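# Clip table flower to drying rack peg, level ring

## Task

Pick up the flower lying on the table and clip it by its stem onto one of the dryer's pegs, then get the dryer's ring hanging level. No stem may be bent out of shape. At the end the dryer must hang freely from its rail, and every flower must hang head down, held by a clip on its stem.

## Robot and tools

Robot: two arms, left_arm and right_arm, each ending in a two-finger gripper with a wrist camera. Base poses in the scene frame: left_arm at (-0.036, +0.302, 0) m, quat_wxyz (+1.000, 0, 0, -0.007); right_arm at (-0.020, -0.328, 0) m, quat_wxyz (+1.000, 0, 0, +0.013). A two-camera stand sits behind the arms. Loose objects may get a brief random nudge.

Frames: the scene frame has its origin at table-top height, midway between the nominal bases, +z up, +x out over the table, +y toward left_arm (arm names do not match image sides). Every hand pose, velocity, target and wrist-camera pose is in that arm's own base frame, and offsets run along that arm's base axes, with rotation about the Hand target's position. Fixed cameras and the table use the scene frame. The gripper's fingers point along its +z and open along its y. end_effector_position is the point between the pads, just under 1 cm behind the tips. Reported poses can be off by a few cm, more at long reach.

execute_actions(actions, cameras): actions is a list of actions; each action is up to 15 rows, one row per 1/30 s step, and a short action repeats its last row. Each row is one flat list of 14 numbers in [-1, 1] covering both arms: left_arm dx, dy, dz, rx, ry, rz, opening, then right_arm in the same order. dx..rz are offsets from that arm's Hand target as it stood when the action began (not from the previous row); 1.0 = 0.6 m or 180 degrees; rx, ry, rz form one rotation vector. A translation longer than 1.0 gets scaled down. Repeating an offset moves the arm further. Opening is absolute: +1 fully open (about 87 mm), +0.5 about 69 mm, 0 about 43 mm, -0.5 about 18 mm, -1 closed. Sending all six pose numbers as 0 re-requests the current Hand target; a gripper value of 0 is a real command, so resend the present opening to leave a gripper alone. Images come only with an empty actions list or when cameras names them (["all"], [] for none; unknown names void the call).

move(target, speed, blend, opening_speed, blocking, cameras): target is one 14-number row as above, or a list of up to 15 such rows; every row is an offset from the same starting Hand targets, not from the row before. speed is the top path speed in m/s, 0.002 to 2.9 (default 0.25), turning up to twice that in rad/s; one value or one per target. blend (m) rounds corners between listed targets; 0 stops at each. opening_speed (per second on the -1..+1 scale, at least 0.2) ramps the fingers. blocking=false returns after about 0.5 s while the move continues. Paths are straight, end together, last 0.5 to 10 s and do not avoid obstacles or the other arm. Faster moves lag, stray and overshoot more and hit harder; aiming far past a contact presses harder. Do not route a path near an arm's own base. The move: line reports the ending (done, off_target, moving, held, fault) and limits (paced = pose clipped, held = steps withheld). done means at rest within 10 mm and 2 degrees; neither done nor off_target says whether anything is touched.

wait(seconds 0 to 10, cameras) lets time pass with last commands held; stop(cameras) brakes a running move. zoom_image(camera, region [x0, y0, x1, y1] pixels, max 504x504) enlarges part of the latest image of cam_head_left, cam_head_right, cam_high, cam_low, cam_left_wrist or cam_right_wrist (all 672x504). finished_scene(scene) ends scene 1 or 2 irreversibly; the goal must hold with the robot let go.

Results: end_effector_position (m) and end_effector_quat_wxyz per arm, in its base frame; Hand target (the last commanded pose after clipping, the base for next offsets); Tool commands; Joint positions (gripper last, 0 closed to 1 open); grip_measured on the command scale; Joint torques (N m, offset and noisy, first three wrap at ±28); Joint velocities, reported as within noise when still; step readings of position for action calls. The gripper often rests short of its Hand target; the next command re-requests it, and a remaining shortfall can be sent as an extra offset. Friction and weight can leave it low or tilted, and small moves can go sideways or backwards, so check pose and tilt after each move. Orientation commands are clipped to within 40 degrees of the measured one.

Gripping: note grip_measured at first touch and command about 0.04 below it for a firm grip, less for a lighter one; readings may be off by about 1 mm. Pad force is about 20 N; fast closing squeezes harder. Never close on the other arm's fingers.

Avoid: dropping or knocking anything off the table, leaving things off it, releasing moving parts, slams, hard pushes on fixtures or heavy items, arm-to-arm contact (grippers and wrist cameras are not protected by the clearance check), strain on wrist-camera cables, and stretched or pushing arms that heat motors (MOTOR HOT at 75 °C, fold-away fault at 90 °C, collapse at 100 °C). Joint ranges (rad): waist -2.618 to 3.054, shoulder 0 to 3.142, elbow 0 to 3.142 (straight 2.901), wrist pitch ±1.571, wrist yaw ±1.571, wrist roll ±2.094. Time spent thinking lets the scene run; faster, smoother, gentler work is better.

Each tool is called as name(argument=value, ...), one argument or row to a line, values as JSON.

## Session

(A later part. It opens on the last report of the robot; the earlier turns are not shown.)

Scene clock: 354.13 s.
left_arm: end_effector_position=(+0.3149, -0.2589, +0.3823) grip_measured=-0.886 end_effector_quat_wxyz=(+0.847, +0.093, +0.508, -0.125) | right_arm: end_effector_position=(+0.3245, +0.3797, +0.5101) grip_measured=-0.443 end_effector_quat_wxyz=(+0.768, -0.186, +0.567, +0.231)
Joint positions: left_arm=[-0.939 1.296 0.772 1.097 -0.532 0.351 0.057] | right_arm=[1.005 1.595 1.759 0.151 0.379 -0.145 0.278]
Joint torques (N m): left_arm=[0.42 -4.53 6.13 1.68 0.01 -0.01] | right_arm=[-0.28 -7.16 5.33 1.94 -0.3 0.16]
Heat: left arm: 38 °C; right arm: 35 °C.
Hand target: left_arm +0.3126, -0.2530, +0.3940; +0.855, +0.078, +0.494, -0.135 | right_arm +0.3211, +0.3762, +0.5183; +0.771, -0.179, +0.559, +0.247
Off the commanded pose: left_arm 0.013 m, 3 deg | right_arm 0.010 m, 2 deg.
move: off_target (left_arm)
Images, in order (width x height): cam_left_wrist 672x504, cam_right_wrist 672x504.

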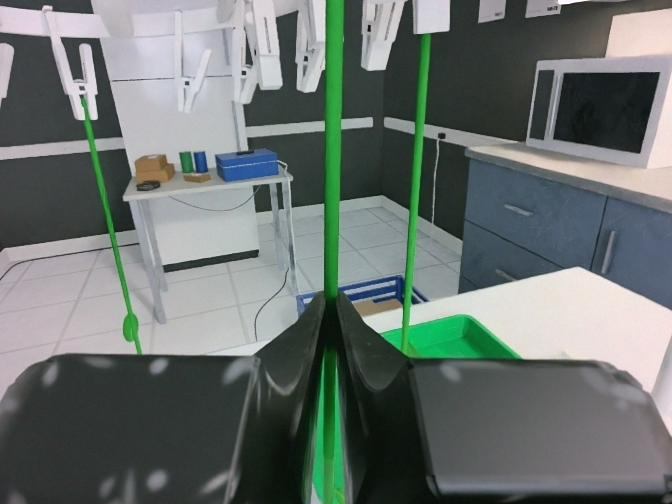

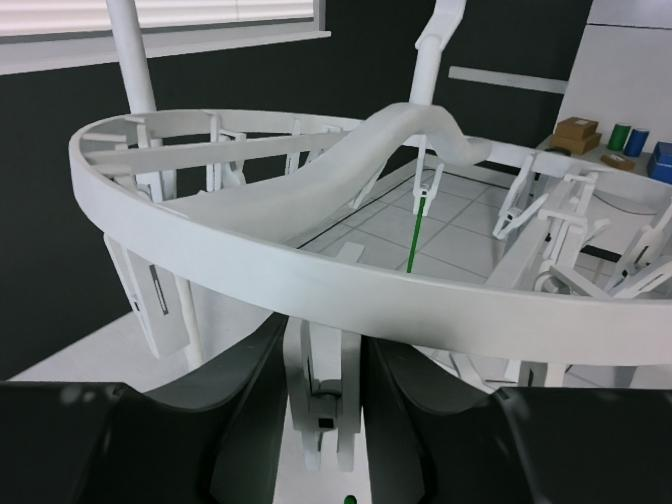

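move(
  target=[-0.0112,0.0065,0,0,0,0,-1,0,0,0,0,0,0,-0.75],
  speed=0.05,
  cameras=["cam_right_wrist","cam_left_wrist"],
)

zoom_image(
  camera="cam_right_wrist",
  region=[285, 410, 365, 500],
)

zoom_image(
  camera="cam_left_wrist",
  region=[290, 0, 410, 100],
)

Scene clock: 356.10 s.
left_arm: end_effector_position=(+0.3118, -0.2547, +0.3863) grip_measured=-0.886 end_effector_quat_wxyz=(+0.850, +0.090, +0.504, -0.127) | right_arm: end_effector_position=(+0.3245, +0.3797, +0.5101) grip_measured=-0.443 end_effector_quat_wxyz=(+0.768, -0.186, +0.567, +0.231)
Joint positions: left_arm=[-0.939 1.276 0.764 1.097 -0.532 0.351 0.057] | right_arm=[1.005 1.595 1.759 0.151 0.379 -0.145 0.278]
Joint torques (N m): left_arm=[-0.76 -5.16 5.14 1.6 -0.04 0.11] | right_arm=[-0.28 -7.19 5.34 1.94 -0.3 0.16]
Heat: left arm: 38 °C; right arm: 35 °C.
Hand target: left_arm +0.3058, -0.2491, +0.3940; +0.855, +0.078, +0.494, -0.135 | right_arm +0.3211, +0.3762, +0.5183; +0.771, -0.179, +0.559, +0.247
Off the commanded pose: left_arm 0.011 m, 2 deg | right_arm 0.010 m, 2 deg.
move: off_target (left_arm)
Images, in order (width x height): cam_left_wrist 672x504, cam_right_wrist 672x504.

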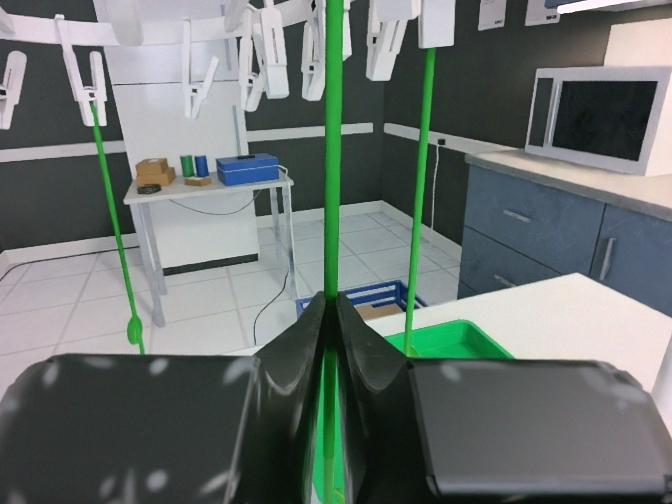

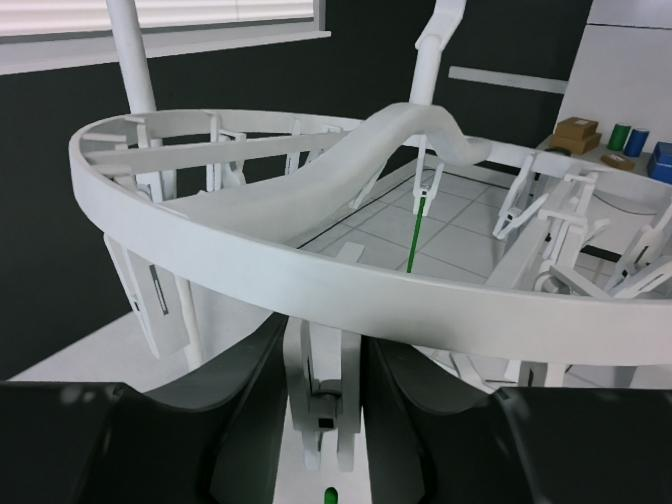

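Scaled by 5.600 from the camera's 672x504 image, which has a finer 960x720 frame.

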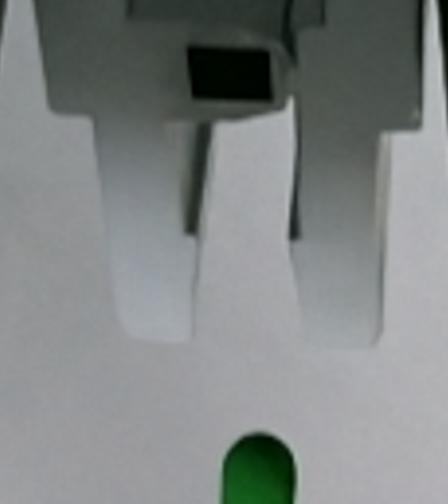

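Scaled by 4.200 from the camera's 672x504 image, which has a finer 960x720 frame.

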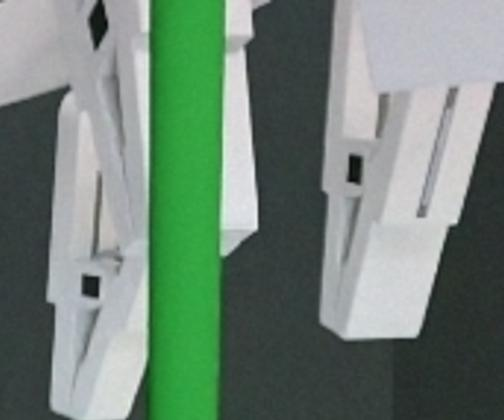

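move(
  target=[0,0,0.0233,0,0,0,-1,0,0,0,0,0,0,-0.75],
  speed=0.05,
  cameras=["cam_right_wrist","cam_left_wrist"],
)

zoom_image(
  camera="cam_right_wrist",
  region=[285, 410, 365, 500],
)

zoom_image(
  camera="cam_left_wrist",
  region=[290, 0, 410, 100],
)

Scene clock: 357.80 s.
left_arm: end_effector_position=(+0.3102, -0.2525, +0.3885) grip_measured=-0.886 end_effector_quat_wxyz=(+0.849, +0.090, +0.504, -0.127) | right_arm: end_effector_position=(+0.3245, +0.3797, +0.5101) grip_measured=-0.443 end_effector_quat_wxyz=(+0.768, -0.186, +0.567, +0.231)
Joint positions: left_arm=[-0.939 1.261 0.764 1.08 -0.532 0.351 0.057] | right_arm=[1.005 1.595 1.759 0.151 0.379 -0.145 0.278]
Joint torques (N m): left_arm=[-0.57 -5.19 8.76 1.1 -0.04 0.13] | right_arm=[-0.28 -7.17 5.34 1.94 -0.3 0.16]
Heat: left arm: 38 °C; right arm: 35 °C.
Hand target: left_arm +0.3058, -0.2491, +0.4080; +0.855, +0.078, +0.494, -0.135 | right_arm +0.3211, +0.3762, +0.5183; +0.771, -0.179, +0.559, +0.247
Off the commanded pose: left_arm 0.020 m, 2 deg | right_arm 0.010 m, 2 deg.
move: off_target (left_arm)
Images, in order (width x height): cam_left_wrist 672x504, cam_right_wrist 672x504.

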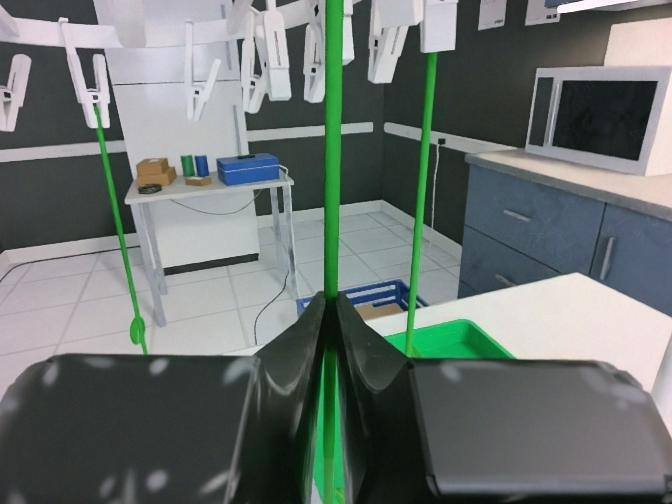

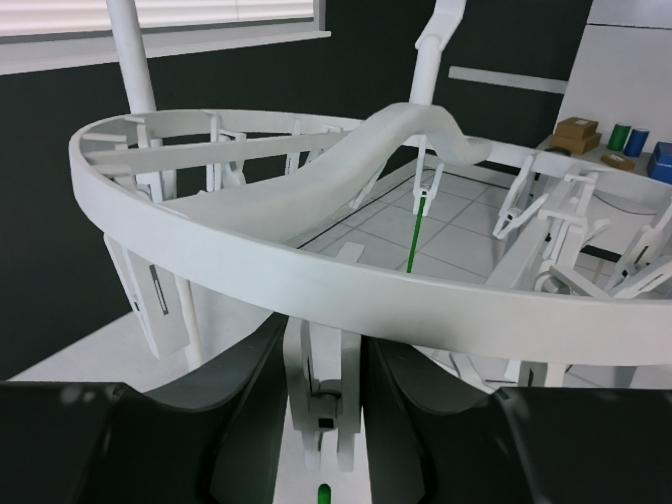

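Scaled by 5.600 from the camera's 672x504 image, which has a finer 960x720 frame.

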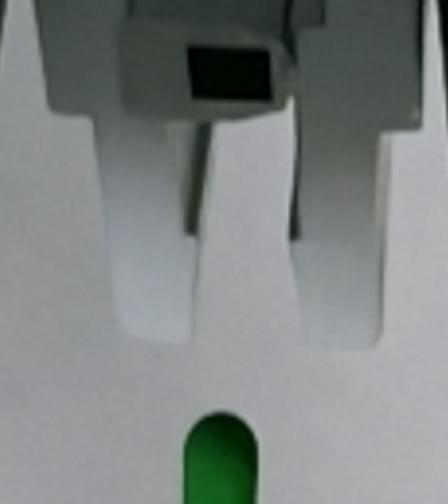

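Scaled by 4.200 from the camera's 672x504 image, which has a finer 960x720 frame.

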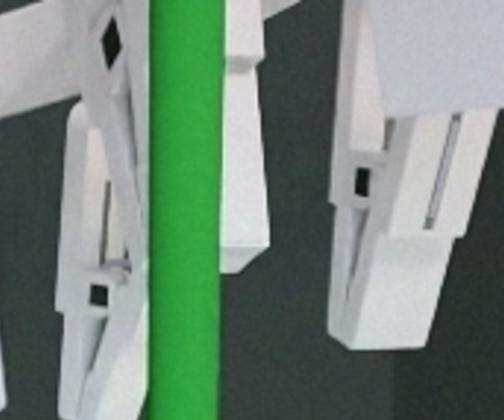

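move(
  target=[0.001,-0.0025,0.0233,0,0,0,-1,0,0,0,0,0,0,-0.75],
  speed=0.05,
  cameras=["cam_right_wrist","cam_left_wrist"],
)

zoom_image(
  camera="cam_right_wrist",
  region=[285, 410, 365, 500],
)

zoom_image(
  camera="cam_left_wrist",
  region=[290, 0, 410, 100],
)

Scene clock: 359.93 s.
left_arm: end_effector_position=(+0.3115, -0.2543, +0.4000) grip_measured=-0.886 end_effector_quat_wxyz=(+0.848, +0.091, +0.506, -0.126) | right_arm: end_effector_position=(+0.3245, +0.3797, +0.5101) grip_measured=-0.443 end_effector_quat_wxyz=(+0.768, -0.186, +0.567, +0.231)
Joint positions: left_arm=[-0.939 1.256 0.812 1.023 -0.532 0.351 0.057] | right_arm=[1.005 1.595 1.759 0.151 0.379 -0.145 0.278]
Joint torques (N m): left_arm=[-0.68 -5.11 9.29 1.17 -0.07 0.1] | right_arm=[-0.28 -7.16 5.33 1.94 -0.3 0.16]
Heat: left arm: 39 °C; right arm: 35 °C.
Hand target: left_arm +0.3064, -0.2506, +0.4219; +0.855, +0.078, +0.494, -0.135 | right_arm +0.3211, +0.3762, +0.5183; +0.771, -0.179, +0.559, +0.247
Off the commanded pose: left_arm 0.023 m, 2 deg | right_arm 0.010 m, 2 deg.
move: off_target (left_arm)
Images, in order (width x height): cam_left_wrist 672x504, cam_right_wrist 672x504.

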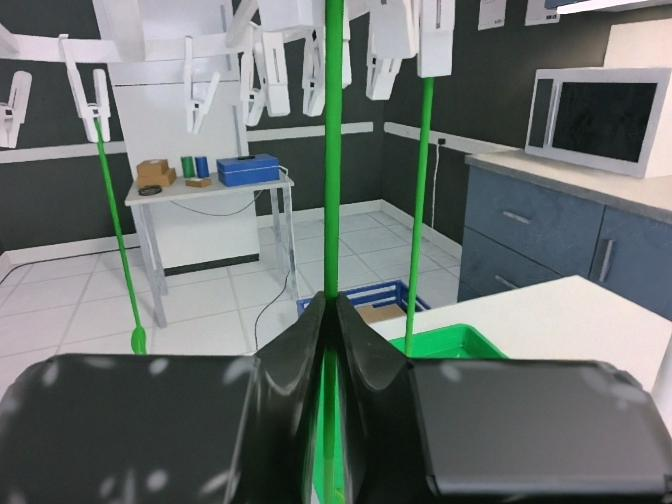

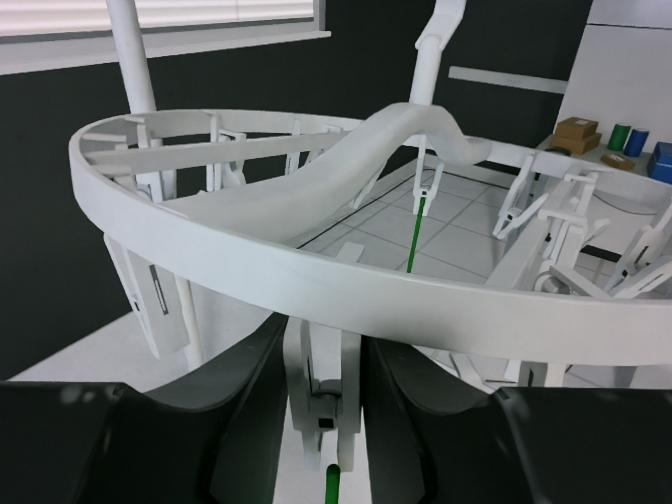

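Scaled by 5.600 from the camera's 672x504 image, which has a finer 960x720 frame.

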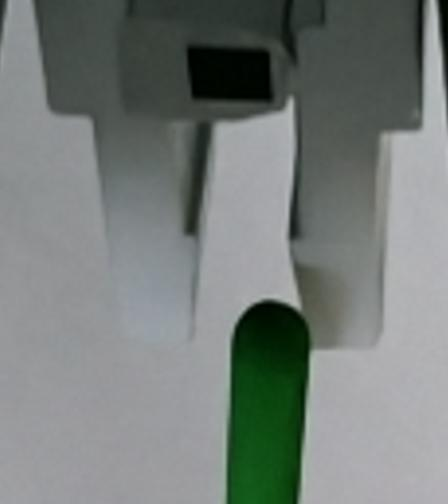

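Scaled by 4.200 from the camera's 672x504 image, which has a finer 960x720 frame.

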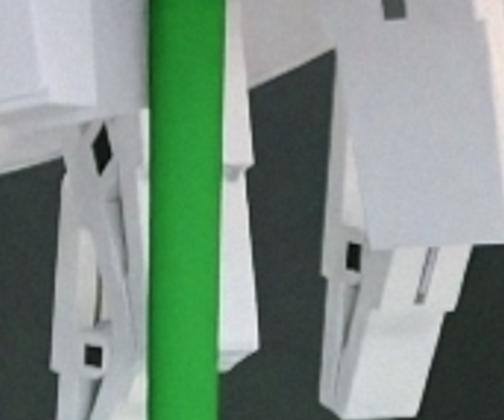

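zoom_image(
  camera="cam_left_wrist",
  region=[230, 0, 470, 140],
)

Scaled by 2.100 from the camera's 672x504 image, which has a finer 960x720 frame.

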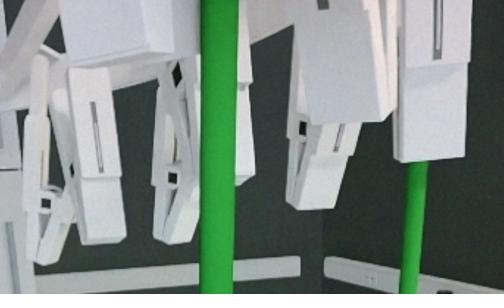

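zoom_image(
  camera="cam_left_wrist",
  region=[240, 0, 360, 50],
)

Scaled by 4.200 from the camera's 672x504 image, which has a finer 960x720 frame.

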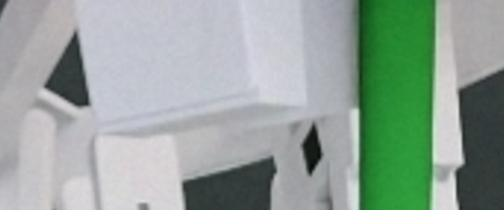

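move(
  target=[
    [0,0,-0.0367,0,0,0,-1,0,0,0,0,0,0,-0.75],
    [0.0243,0.0172,-0.0367,0,0,0,-1,0,0,0,0,0,0,-0.75],
  ],
  speed=0.05,
  blend=[0.003,0],
  cameras=["cam_right_wrist","cam_left_wrist"],
)

zoom_image(
  camera="cam_right_wrist",
  region=[285, 410, 365, 500],
)

zoom_image(
  camera="cam_left_wrist",
  region=[240, 0, 480, 140],
)

Scene clock: 367.67 s.
left_arm: end_effector_position=(+0.3251, -0.2384, +0.3946) grip_measured=-0.886 end_effector_quat_wxyz=(+0.850, +0.079, +0.506, -0.119) | right_arm: end_effector_position=(+0.3251, +0.3792, +0.5101) grip_measured=-0.466 end_effector_quat_wxyz=(+0.769, -0.185, +0.567, +0.230)
Joint positions: left_arm=[-0.873 1.256 0.789 1.04 -0.504 0.317 0.057] | right_arm=[1.004 1.595 1.759 0.151 0.379 -0.145 0.267]
Joint torques (N m): left_arm=[0.25 -3.54 5.6 1.65 0.25 -0.05] | right_arm=[-0.28 -7.17 5.33 1.94 -0.3 0.15]
Heat: left arm: 39 °C; right arm: 34 °C.
Hand target: left_arm +0.3210, -0.2403, +0.3999; +0.855, +0.078, +0.494, -0.135 | right_arm +0.3211, +0.3762, +0.5183; +0.771, -0.179, +0.559, +0.247
Off the commanded pose: left_arm 0.007 m, 2 deg | right_arm 0.010 m, 2 deg.
move: done
Images, in order (width x height): cam_left_wrist 672x504, cam_right_wrist 672x504.

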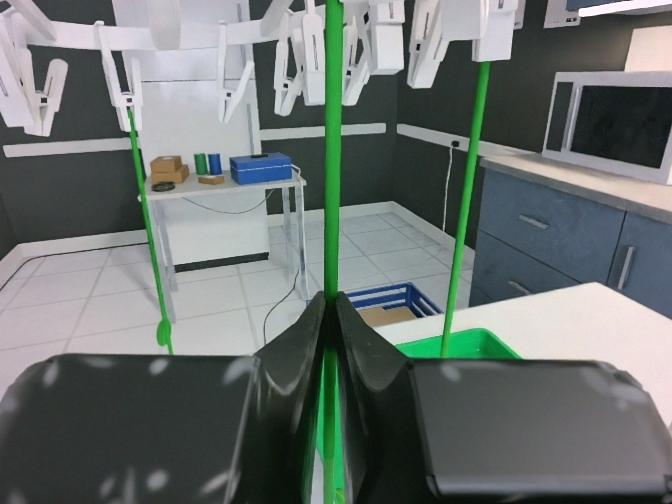

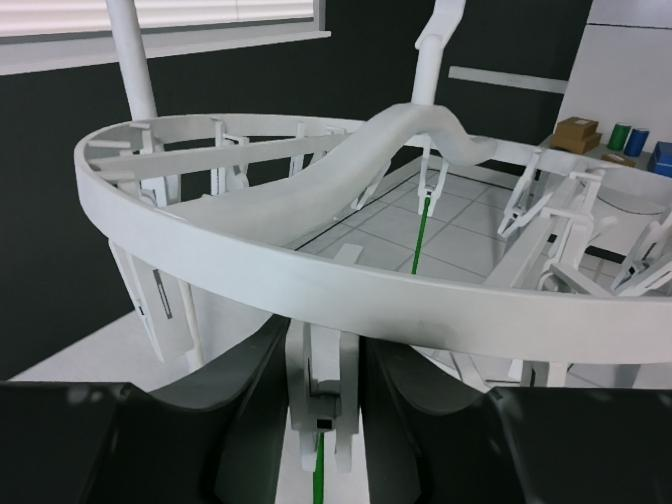

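Scaled by 5.600 from the camera's 672x504 image, which has a finer 960x720 frame.

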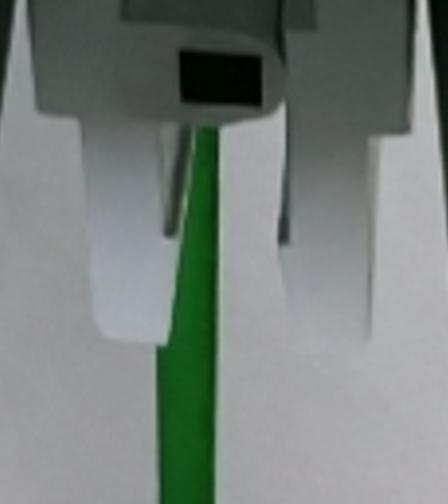

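Scaled by 2.100 from the camera's 672x504 image, which has a finer 960x720 frame.

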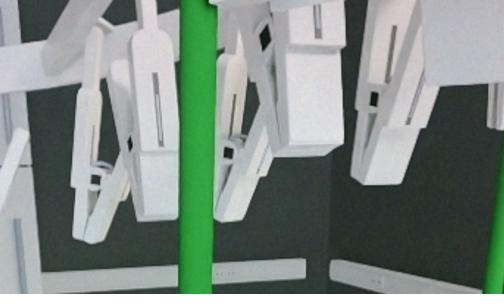

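move(
  target=[-0.004,-0.009,0,0,0,0,-1,0,0,0,0,0,0,-0.75],
  speed=0.04,
  cameras=["cam_right_wrist","cam_left_wrist"],
)

zoom_image(
  camera="cam_right_wrist",
  region=[285, 410, 365, 500],
)

zoom_image(
  camera="cam_left_wrist",
  region=[270, 0, 410, 80],
)

Scene clock: 370.93 s.
left_arm: end_effector_position=(+0.3233, -0.2437, +0.3923) grip_measured=-0.886 end_effector_quat_wxyz=(+0.849, +0.083, +0.508, -0.123) | right_arm: end_effector_position=(+0.3251, +0.3792, +0.5101) grip_measured=-0.466 end_effector_quat_wxyz=(+0.769, -0.185, +0.567, +0.230)
Joint positions: left_arm=[-0.886 1.262 0.789 1.04 -0.504 0.317 0.057] | right_arm=[1.004 1.595 1.759 0.151 0.379 -0.145 0.267]
Joint torques (N m): left_arm=[-0.64 -3.06 6.12 1.8 0.07 0.08] | right_arm=[-0.28 -7.16 5.34 1.94 -0.3 0.15]
Heat: left arm: 38 °C; right arm: 34 °C.
Hand target: left_arm +0.3186, -0.2457, +0.3999; +0.855, +0.078, +0.494, -0.135 | right_arm +0.3211, +0.3762, +0.5183; +0.771, -0.179, +0.559, +0.247
Off the commanded pose: left_arm 0.009 m, 2 deg | right_arm 0.010 m, 2 deg.
move: done
Images, in order (width x height): cam_left_wrist 672x504, cam_right_wrist 672x504.

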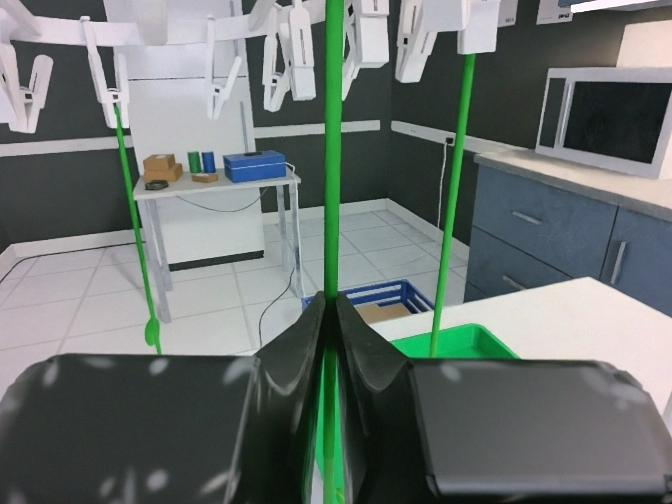

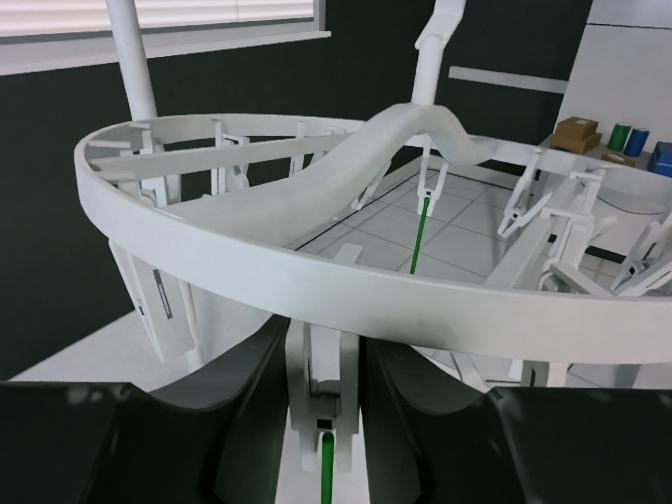

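Scaled by 5.600 from the camera's 672x504 image, which has a finer 960x720 frame.

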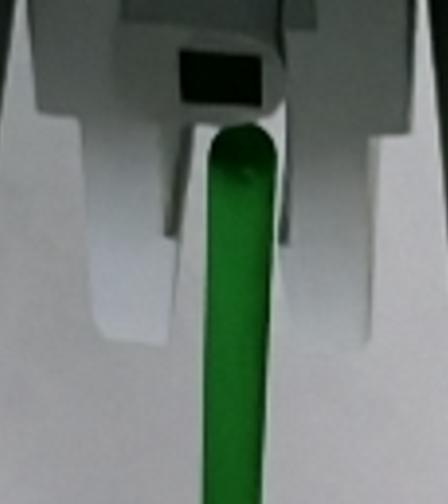

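Scaled by 3.600 from the camera's 672x504 image, which has a finer 960x720 frame.

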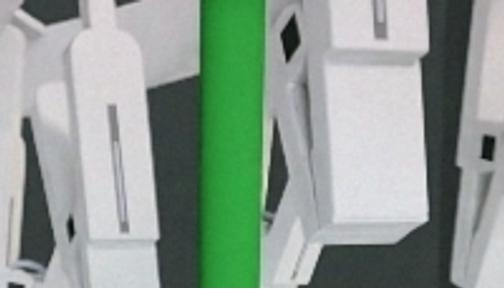

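move(
  target=[-0.0068,-0.0047,0,0,0,0,-1,0,0,0,0,0,0,-0.75],
  speed=0.04,
  cameras=["cam_right_wrist","cam_left_wrist"],
)

zoom_image(
  camera="cam_right_wrist",
  region=[285, 410, 365, 500],
)

zoom_image(
  camera="cam_left_wrist",
  region=[270, 0, 410, 80],
)

Scene clock: 373.17 s.
left_arm: end_effector_position=(+0.3178, -0.2499, +0.3932) grip_measured=-0.886 end_effector_quat_wxyz=(+0.849, +0.090, +0.505, -0.129) | right_arm: end_effector_position=(+0.3251, +0.3792, +0.5101) grip_measured=-0.466 end_effector_quat_wxyz=(+0.769, -0.185, +0.567, +0.230)
Joint positions: left_arm=[-0.907 1.262 0.789 1.045 -0.504 0.327 0.057] | right_arm=[1.004 1.595 1.759 0.151 0.379 -0.145 0.267]
Joint torques (N m): left_arm=[-0.62 -3 5.96 1.78 -0.09 0.15] | right_arm=[-0.28 -7.16 5.34 1.94 -0.3 0.15]
Heat: left arm: 38 °C; right arm: 34 °C.
Hand target: left_arm +0.3145, -0.2485, +0.3999; +0.855, +0.078, +0.494, -0.135 | right_arm +0.3211, +0.3762, +0.5183; +0.771, -0.179, +0.559, +0.247
Off the commanded pose: left_arm 0.008 m, 2 deg | right_arm 0.010 m, 2 deg.
move: done
Images, in order (width x height): cam_left_wrist 672x504, cam_right_wrist 672x504.

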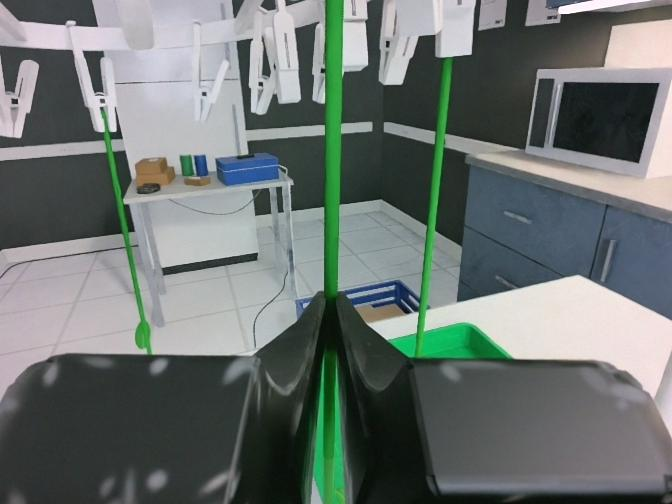

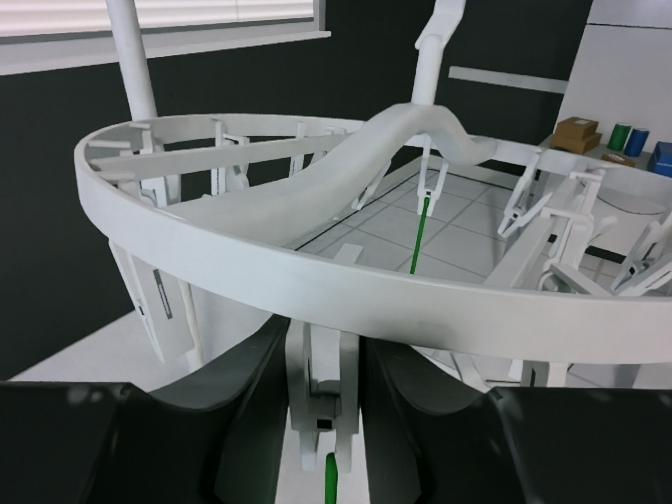

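Scaled by 5.600 from the camera's 672x504 image, which has a finer 960x720 frame.

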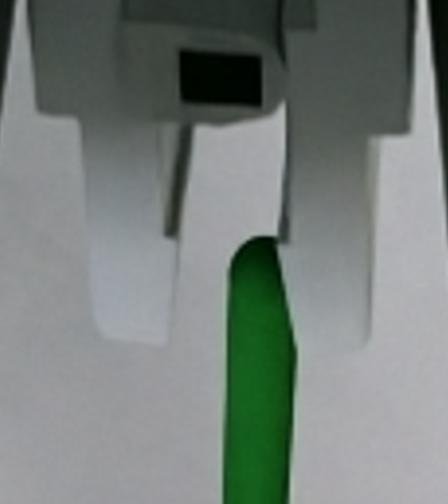

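Scaled by 3.600 from the camera's 672x504 image, which has a finer 960x720 frame.

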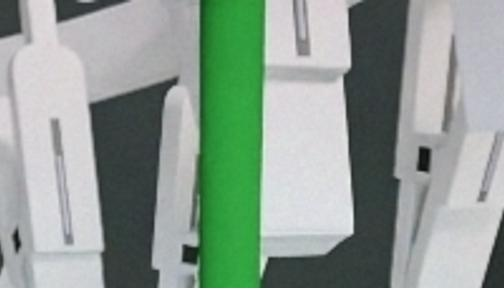

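move(
  target=[0.005,0.0055,0,0,0,0,-1,0,0,0,0,0,0,-0.75],
  speed=0.04,
  cameras=["cam_right_wrist","cam_left_wrist"],
)

zoom_image(
  camera="cam_right_wrist",
  region=[285, 410, 365, 500],
)

zoom_image(
  camera="cam_left_wrist",
  region=[270, 0, 410, 80],
)

Scene clock: 376.40 s.
left_arm: end_effector_position=(+0.3178, -0.2499, +0.3932) grip_measured=-0.886 end_effector_quat_wxyz=(+0.849, +0.090, +0.505, -0.129) | right_arm: end_effector_position=(+0.3251, +0.3792, +0.5101) grip_measured=-0.466 end_effector_quat_wxyz=(+0.769, -0.185, +0.567, +0.230)
Joint positions: left_arm=[-0.907 1.262 0.789 1.045 -0.504 0.327 0.057] | right_arm=[1.004 1.595 1.759 0.151 0.379 -0.145 0.267]
Joint torques (N m): left_arm=[0.35 -3.44 5.83 1.74 0.04 -0.01] | right_arm=[-0.28 -7.16 5.34 1.94 -0.3 0.15]
Heat: left arm: 38 °C; right arm: 34 °C.
Hand target: left_arm +0.3175, -0.2452, +0.3999; +0.855, +0.078, +0.494, -0.135 | right_arm +0.3211, +0.3762, +0.5183; +0.771, -0.179, +0.559, +0.247
Off the commanded pose: left_arm 0.008 m, 2 deg | right_arm 0.010 m, 2 deg.
move: done
Images, in order (width x height): cam_left_wrist 672x504, cam_right_wrist 672x504.

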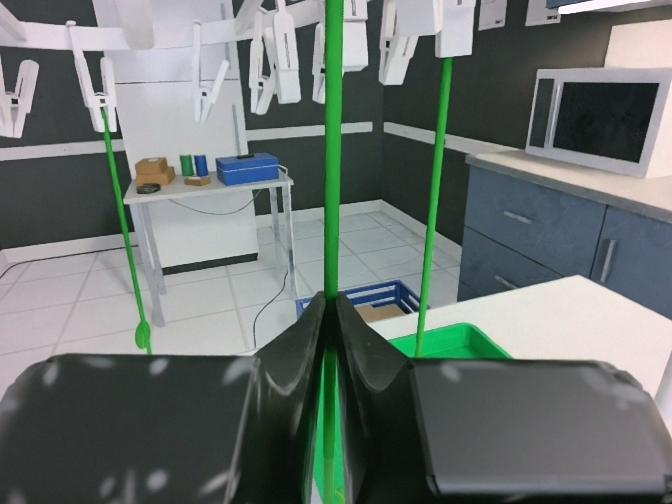

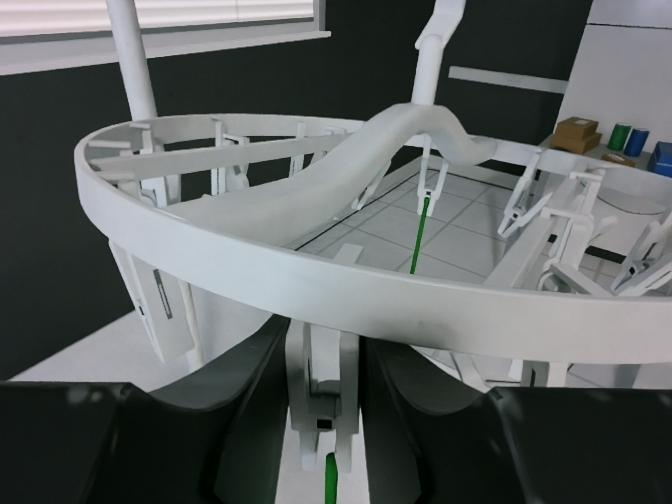

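Scaled by 5.600 from the camera's 672x504 image, which has a finer 960x720 frame.

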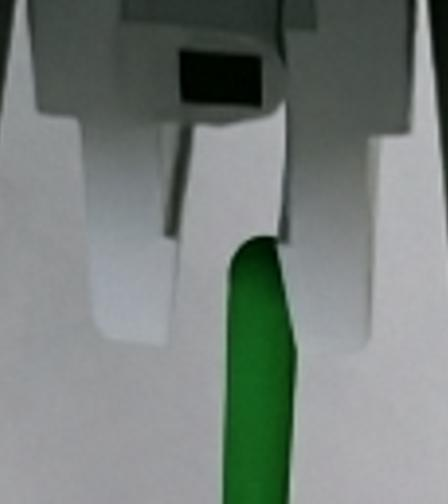

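Scaled by 3.600 from the camera's 672x504 image, which has a finer 960x720 frame.

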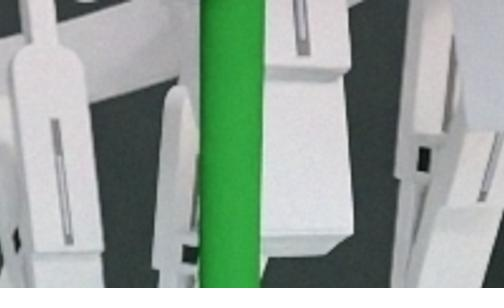

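move(
  target=[0.005,0.005,0,0,0,0,-1,0,0,0,0,0,0,-0.75],
  speed=0.04,
  cameras=["cam_right_wrist","cam_left_wrist"],
)

zoom_image(
  camera="cam_right_wrist",
  region=[285, 410, 365, 500],
)

Scene clock: 377.73 s.
left_arm: end_effector_position=(+0.3223, -0.2442, +0.3932) grip_measured=-0.886 end_effector_quat_wxyz=(+0.850, +0.084, +0.506, -0.123) | right_arm: end_effector_position=(+0.3251, +0.3792, +0.5101) grip_measured=-0.466 end_effector_quat_wxyz=(+0.769, -0.185, +0.567, +0.230)
Joint positions: left_arm=[-0.889 1.262 0.789 1.045 -0.504 0.322 0.057] | right_arm=[1.004 1.595 1.759 0.151 0.379 -0.145 0.267]
Joint torques (N m): left_arm=[0.38 -3.7 5.7 1.64 0.21 -0.01] | right_arm=[-0.28 -7.17 5.34 1.94 -0.3 0.15]
Heat: left arm: 38 °C; right arm: 34 °C.
Hand target: left_arm +0.3205, -0.2422, +0.3999; +0.855, +0.078, +0.494, -0.135 | right_arm +0.3211, +0.3762, +0.5183; +0.771, -0.179, +0.559, +0.247
Off the commanded pose: left_arm 0.007 m, 2 deg | right_arm 0.010 m, 2 deg.
move: done
Images, in order (width x height): cam_left_wrist 672x504, cam_right_wrist 672x504.

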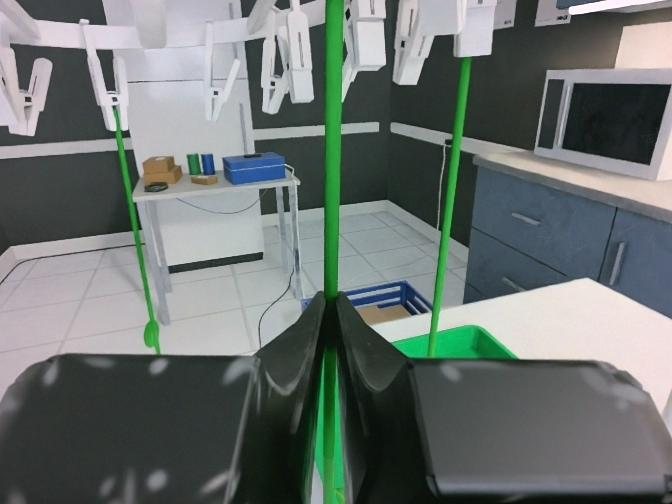

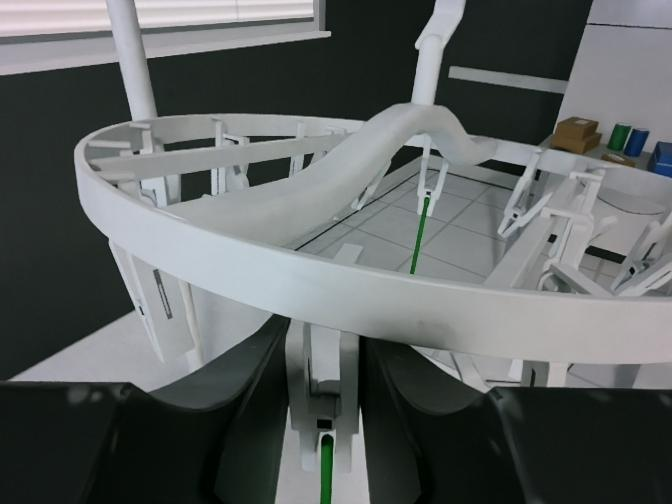

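Scaled by 5.600 from the camera's 672x504 image, which has a finer 960x720 frame.

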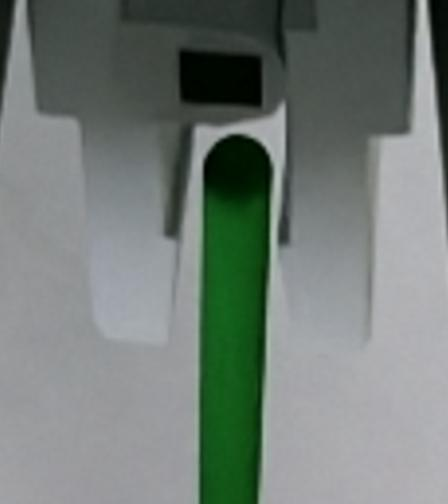

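move(
  target=[0,0,0.0417,0,0,0,-1,0,0,0,0,0,0,-0.75],
  speed=0.04,
  cameras=["cam_right_wrist","cam_left_wrist"],
)

zoom_image(
  camera="cam_right_wrist",
  region=[285, 410, 365, 500],
)

zoom_image(
  camera="cam_left_wrist",
  region=[270, 0, 410, 80],
)

Scene clock: 380.73 s.
left_arm: end_effector_position=(+0.3237, -0.2458, +0.4016) grip_measured=-0.886 end_effector_quat_wxyz=(+0.847, +0.087, +0.510, -0.121) | right_arm: end_effector_position=(+0.3251, +0.3792, +0.5101) grip_measured=-0.466 end_effector_quat_wxyz=(+0.769, -0.185, +0.567, +0.230)
Joint positions: left_arm=[-0.889 1.257 0.829 0.989 -0.504 0.322 0.057] | right_arm=[1.004 1.595 1.759 0.151 0.379 -0.145 0.267]
Joint torques (N m): left_arm=[0.38 -5.07 9.58 1.14 0.14 -0.03] | right_arm=[-0.28 -7.17 5.33 1.94 -0.3 0.15]
Heat: left arm: 38 °C; right arm: 34 °C.
Hand target: left_arm +0.3205, -0.2422, +0.4249; +0.855, +0.078, +0.494, -0.135 | right_arm +0.3211, +0.3762, +0.5183; +0.771, -0.179, +0.559, +0.247
Off the commanded pose: left_arm 0.024 m, 3 deg | right_arm 0.010 m, 2 deg.
move: off_target (left_arm)
Images, in order (width x height): cam_left_wrist 672x504, cam_right_wrist 672x504.

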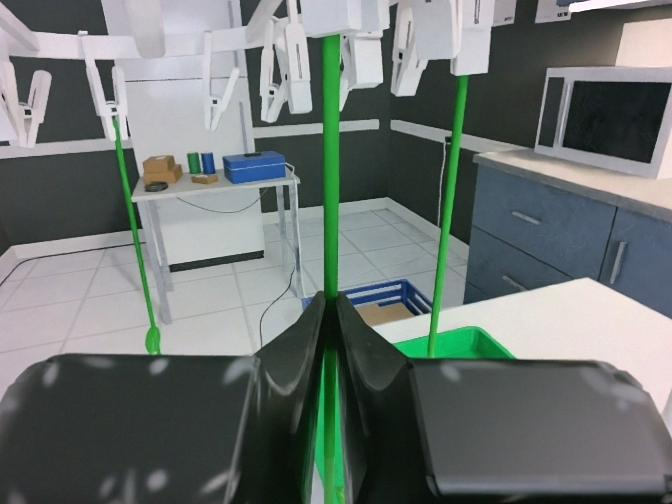

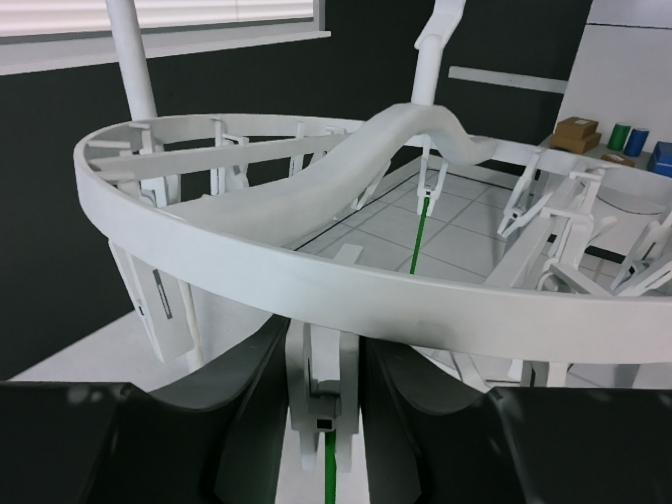

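Scaled by 5.600 from the camera's 672x504 image, which has a finer 960x720 frame.

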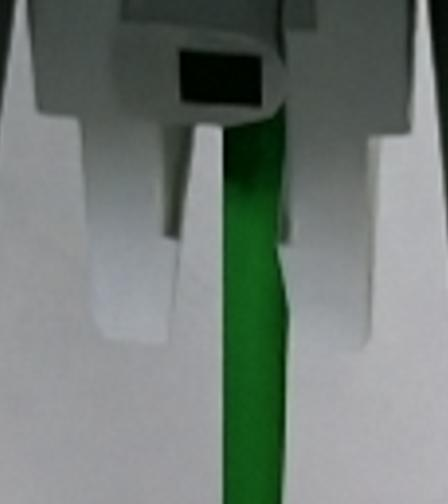

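Scaled by 3.600 from the camera's 672x504 image, which has a finer 960x720 frame.

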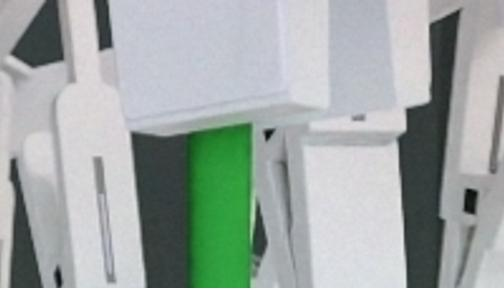

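move(
  target=[0,0,0,0,0,0,-1,0,0,0,0,0,0,0.1],
  opening_speed=0.4,
  cameras=["cam_right_wrist","cam_left_wrist"],
)

zoom_image(
  camera="cam_right_wrist",
  region=[230, 300, 430, 504],
)

zoom_image(
  camera="cam_left_wrist",
  region=[240, 0, 440, 100],
)

Scene clock: 384.03 s.
left_arm: end_effector_position=(+0.3231, -0.2468, +0.4018) grip_measured=-0.886 end_effector_quat_wxyz=(+0.847, +0.088, +0.509, -0.123) | right_arm: end_effector_position=(+0.3227, +0.3812, +0.5101) grip_measured=+0.100 end_effector_quat_wxyz=(+0.768, -0.187, +0.567, +0.233)
Joint positions: left_arm=[-0.89 1.257 0.829 0.989 -0.501 0.32 0.057] | right_arm=[1.01 1.595 1.759 0.151 0.379 -0.143 0.55]
Joint torques (N m): left_arm=[0.38 -5.08 9.42 1.11 0.14 -0.08] | right_arm=[-0.27 -7.17 5.34 1.94 -0.3 0.14]
Heat: left arm: 38 °C; right arm: 34 °C.
Hand target: left_arm +0.3205, -0.2422, +0.4249; +0.855, +0.078, +0.494, -0.135 | right_arm +0.3211, +0.3762, +0.5183; +0.771, -0.179, +0.559, +0.247
Off the commanded pose: left_arm 0.024 m, 3 deg | right_arm 0.010 m, 2 deg.
move: off_target (left_arm)
Images, in order (width x height): cam_left_wrist 672x504, cam_right_wrist 672x504.

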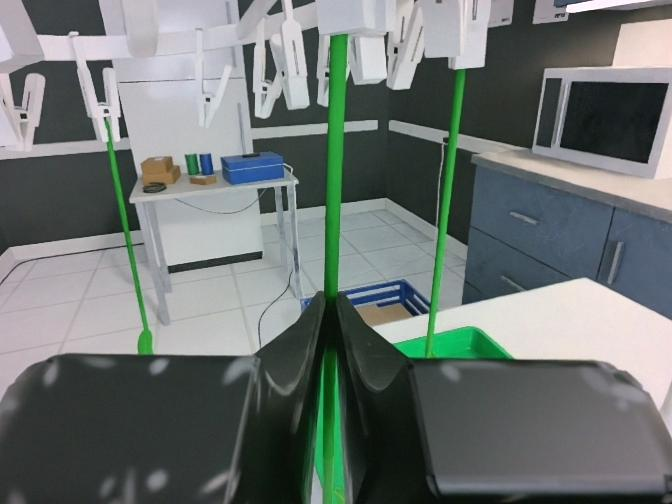

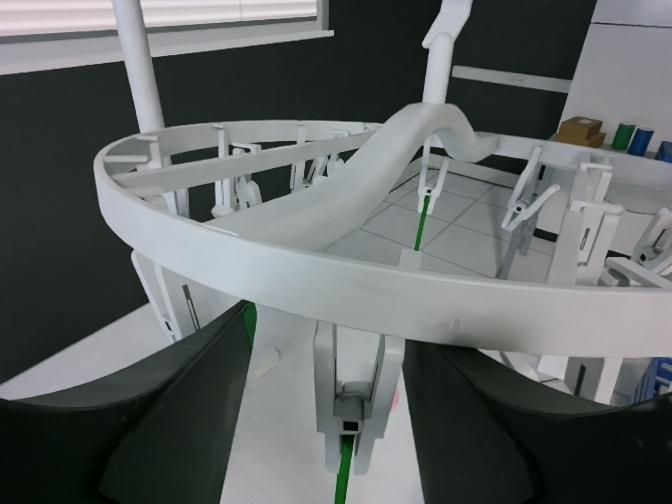

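Scaled by 2.471 from the camera's 672x504 image, which has a finer 960x720 frame.

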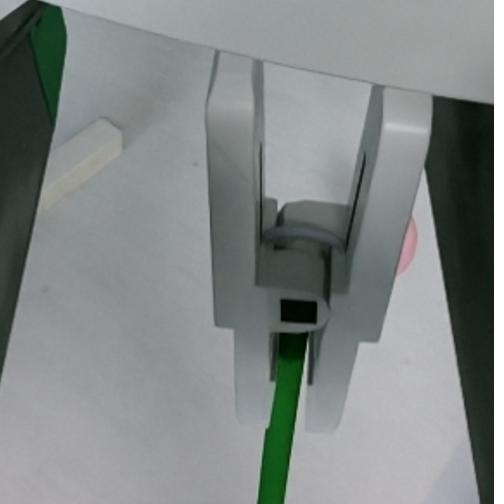

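Scaled by 2.520 from the camera's 672x504 image, which has a finer 960x720 frame.

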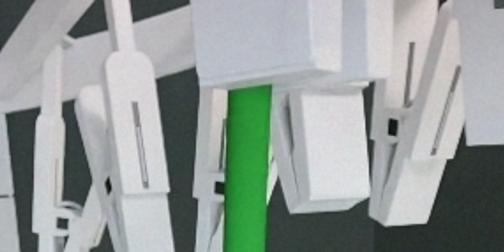

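move(
  target=[
    [0,0,-0.015,0,0,0,-1,0.005,-0.0067,-0.01,0,0,0,0.1],
    [0,0,-0.03,0,0,0,-1,-0.1417,-0.095,-0.01,0,0,0,0.1],
    [0,0,-0.03,0,0,0,-1,-0.1762,-0.227,-0.0305,0,0,0,0.1],
  ],
  speed=[0.05,0.12,0.2],
  blend=[0.004,0.03,0],
  cameras=["cam_right_wrist","cam_left_wrist"],
)

zoom_image(
  camera="cam_right_wrist",
  region=[180, 20, 480, 320],
)

zoom_image(
  camera="cam_left_wrist",
  region=[240, 0, 440, 100],
)

Scene clock: 387.50 s.
left_arm: end_effector_position=(+0.3227, -0.2464, +0.4002) grip_measured=-0.886 end_effector_quat_wxyz=(+0.848, +0.088, +0.508, -0.123) | right_arm: end_effector_position=(+0.2175, +0.2359, +0.5067) grip_measured=+0.100 end_effector_quat_wxyz=(+0.778, -0.162, +0.555, +0.246)
Joint positions: left_arm=[-0.89 1.257 0.821 0.999 -0.501 0.32 0.057] | right_arm=[1.099 0.956 1.262 0.076 0.477 -0.16 0.55]
Joint torques (N m): left_arm=[0.42 -3.79 5.22 1.81 0.17 -0.05] | right_arm=[-0.21 -0.38 4.97 1.39 -0.36 0.03]
Heat: left arm: 38 °C; right arm: 34 °C.
Hand target: left_arm +0.3205, -0.2422, +0.4069; +0.855, +0.078, +0.494, -0.135 | right_arm +0.2154, +0.2400, +0.5000; +0.771, -0.179, +0.559, +0.247
Off the commanded pose: left_arm 0.008 m, 3 deg | right_arm 0.008 m, 2 deg.
move: off_target (left_arm)
Images, in order (width x height): cam_left_wrist 672x504, cam_right_wrist 672x504.

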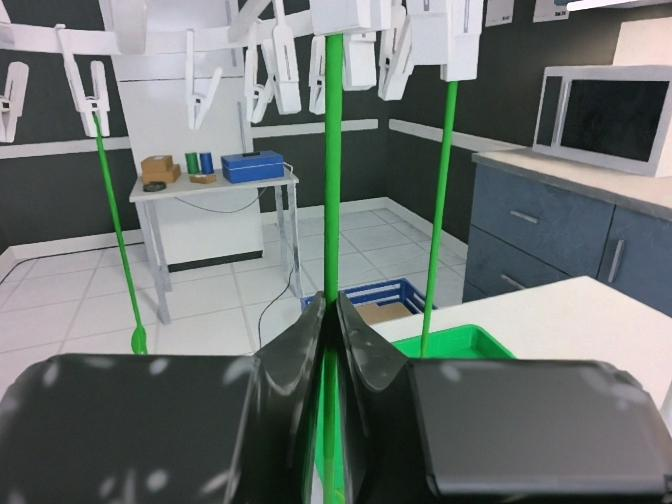

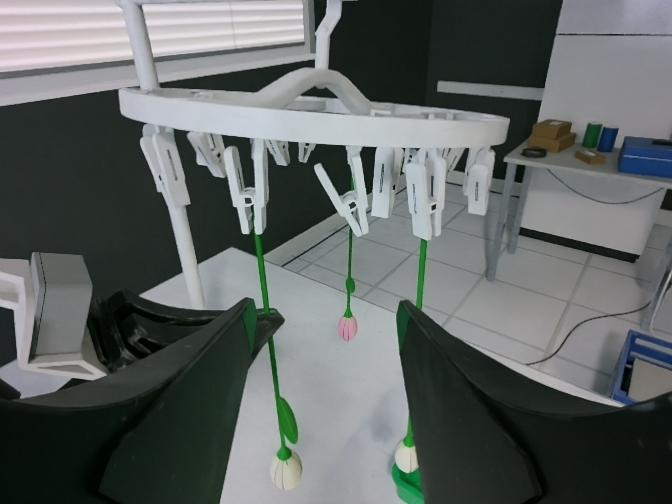

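Scaled by 1.680 from the camera's 672x504 image, which has a finer 960x720 frame.

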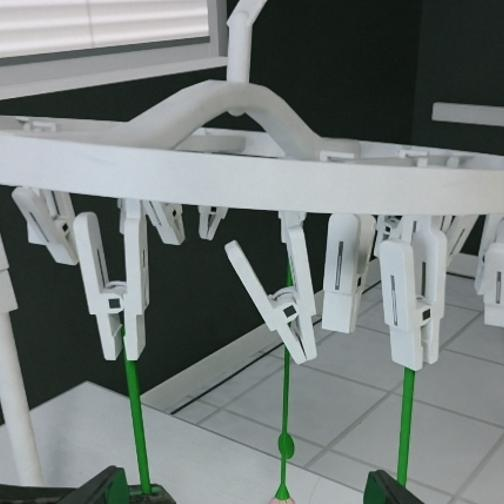

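Scaled by 2.520 from the camera's 672x504 image, which has a finer 960x720 frame.

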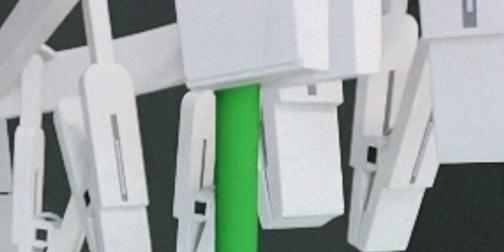

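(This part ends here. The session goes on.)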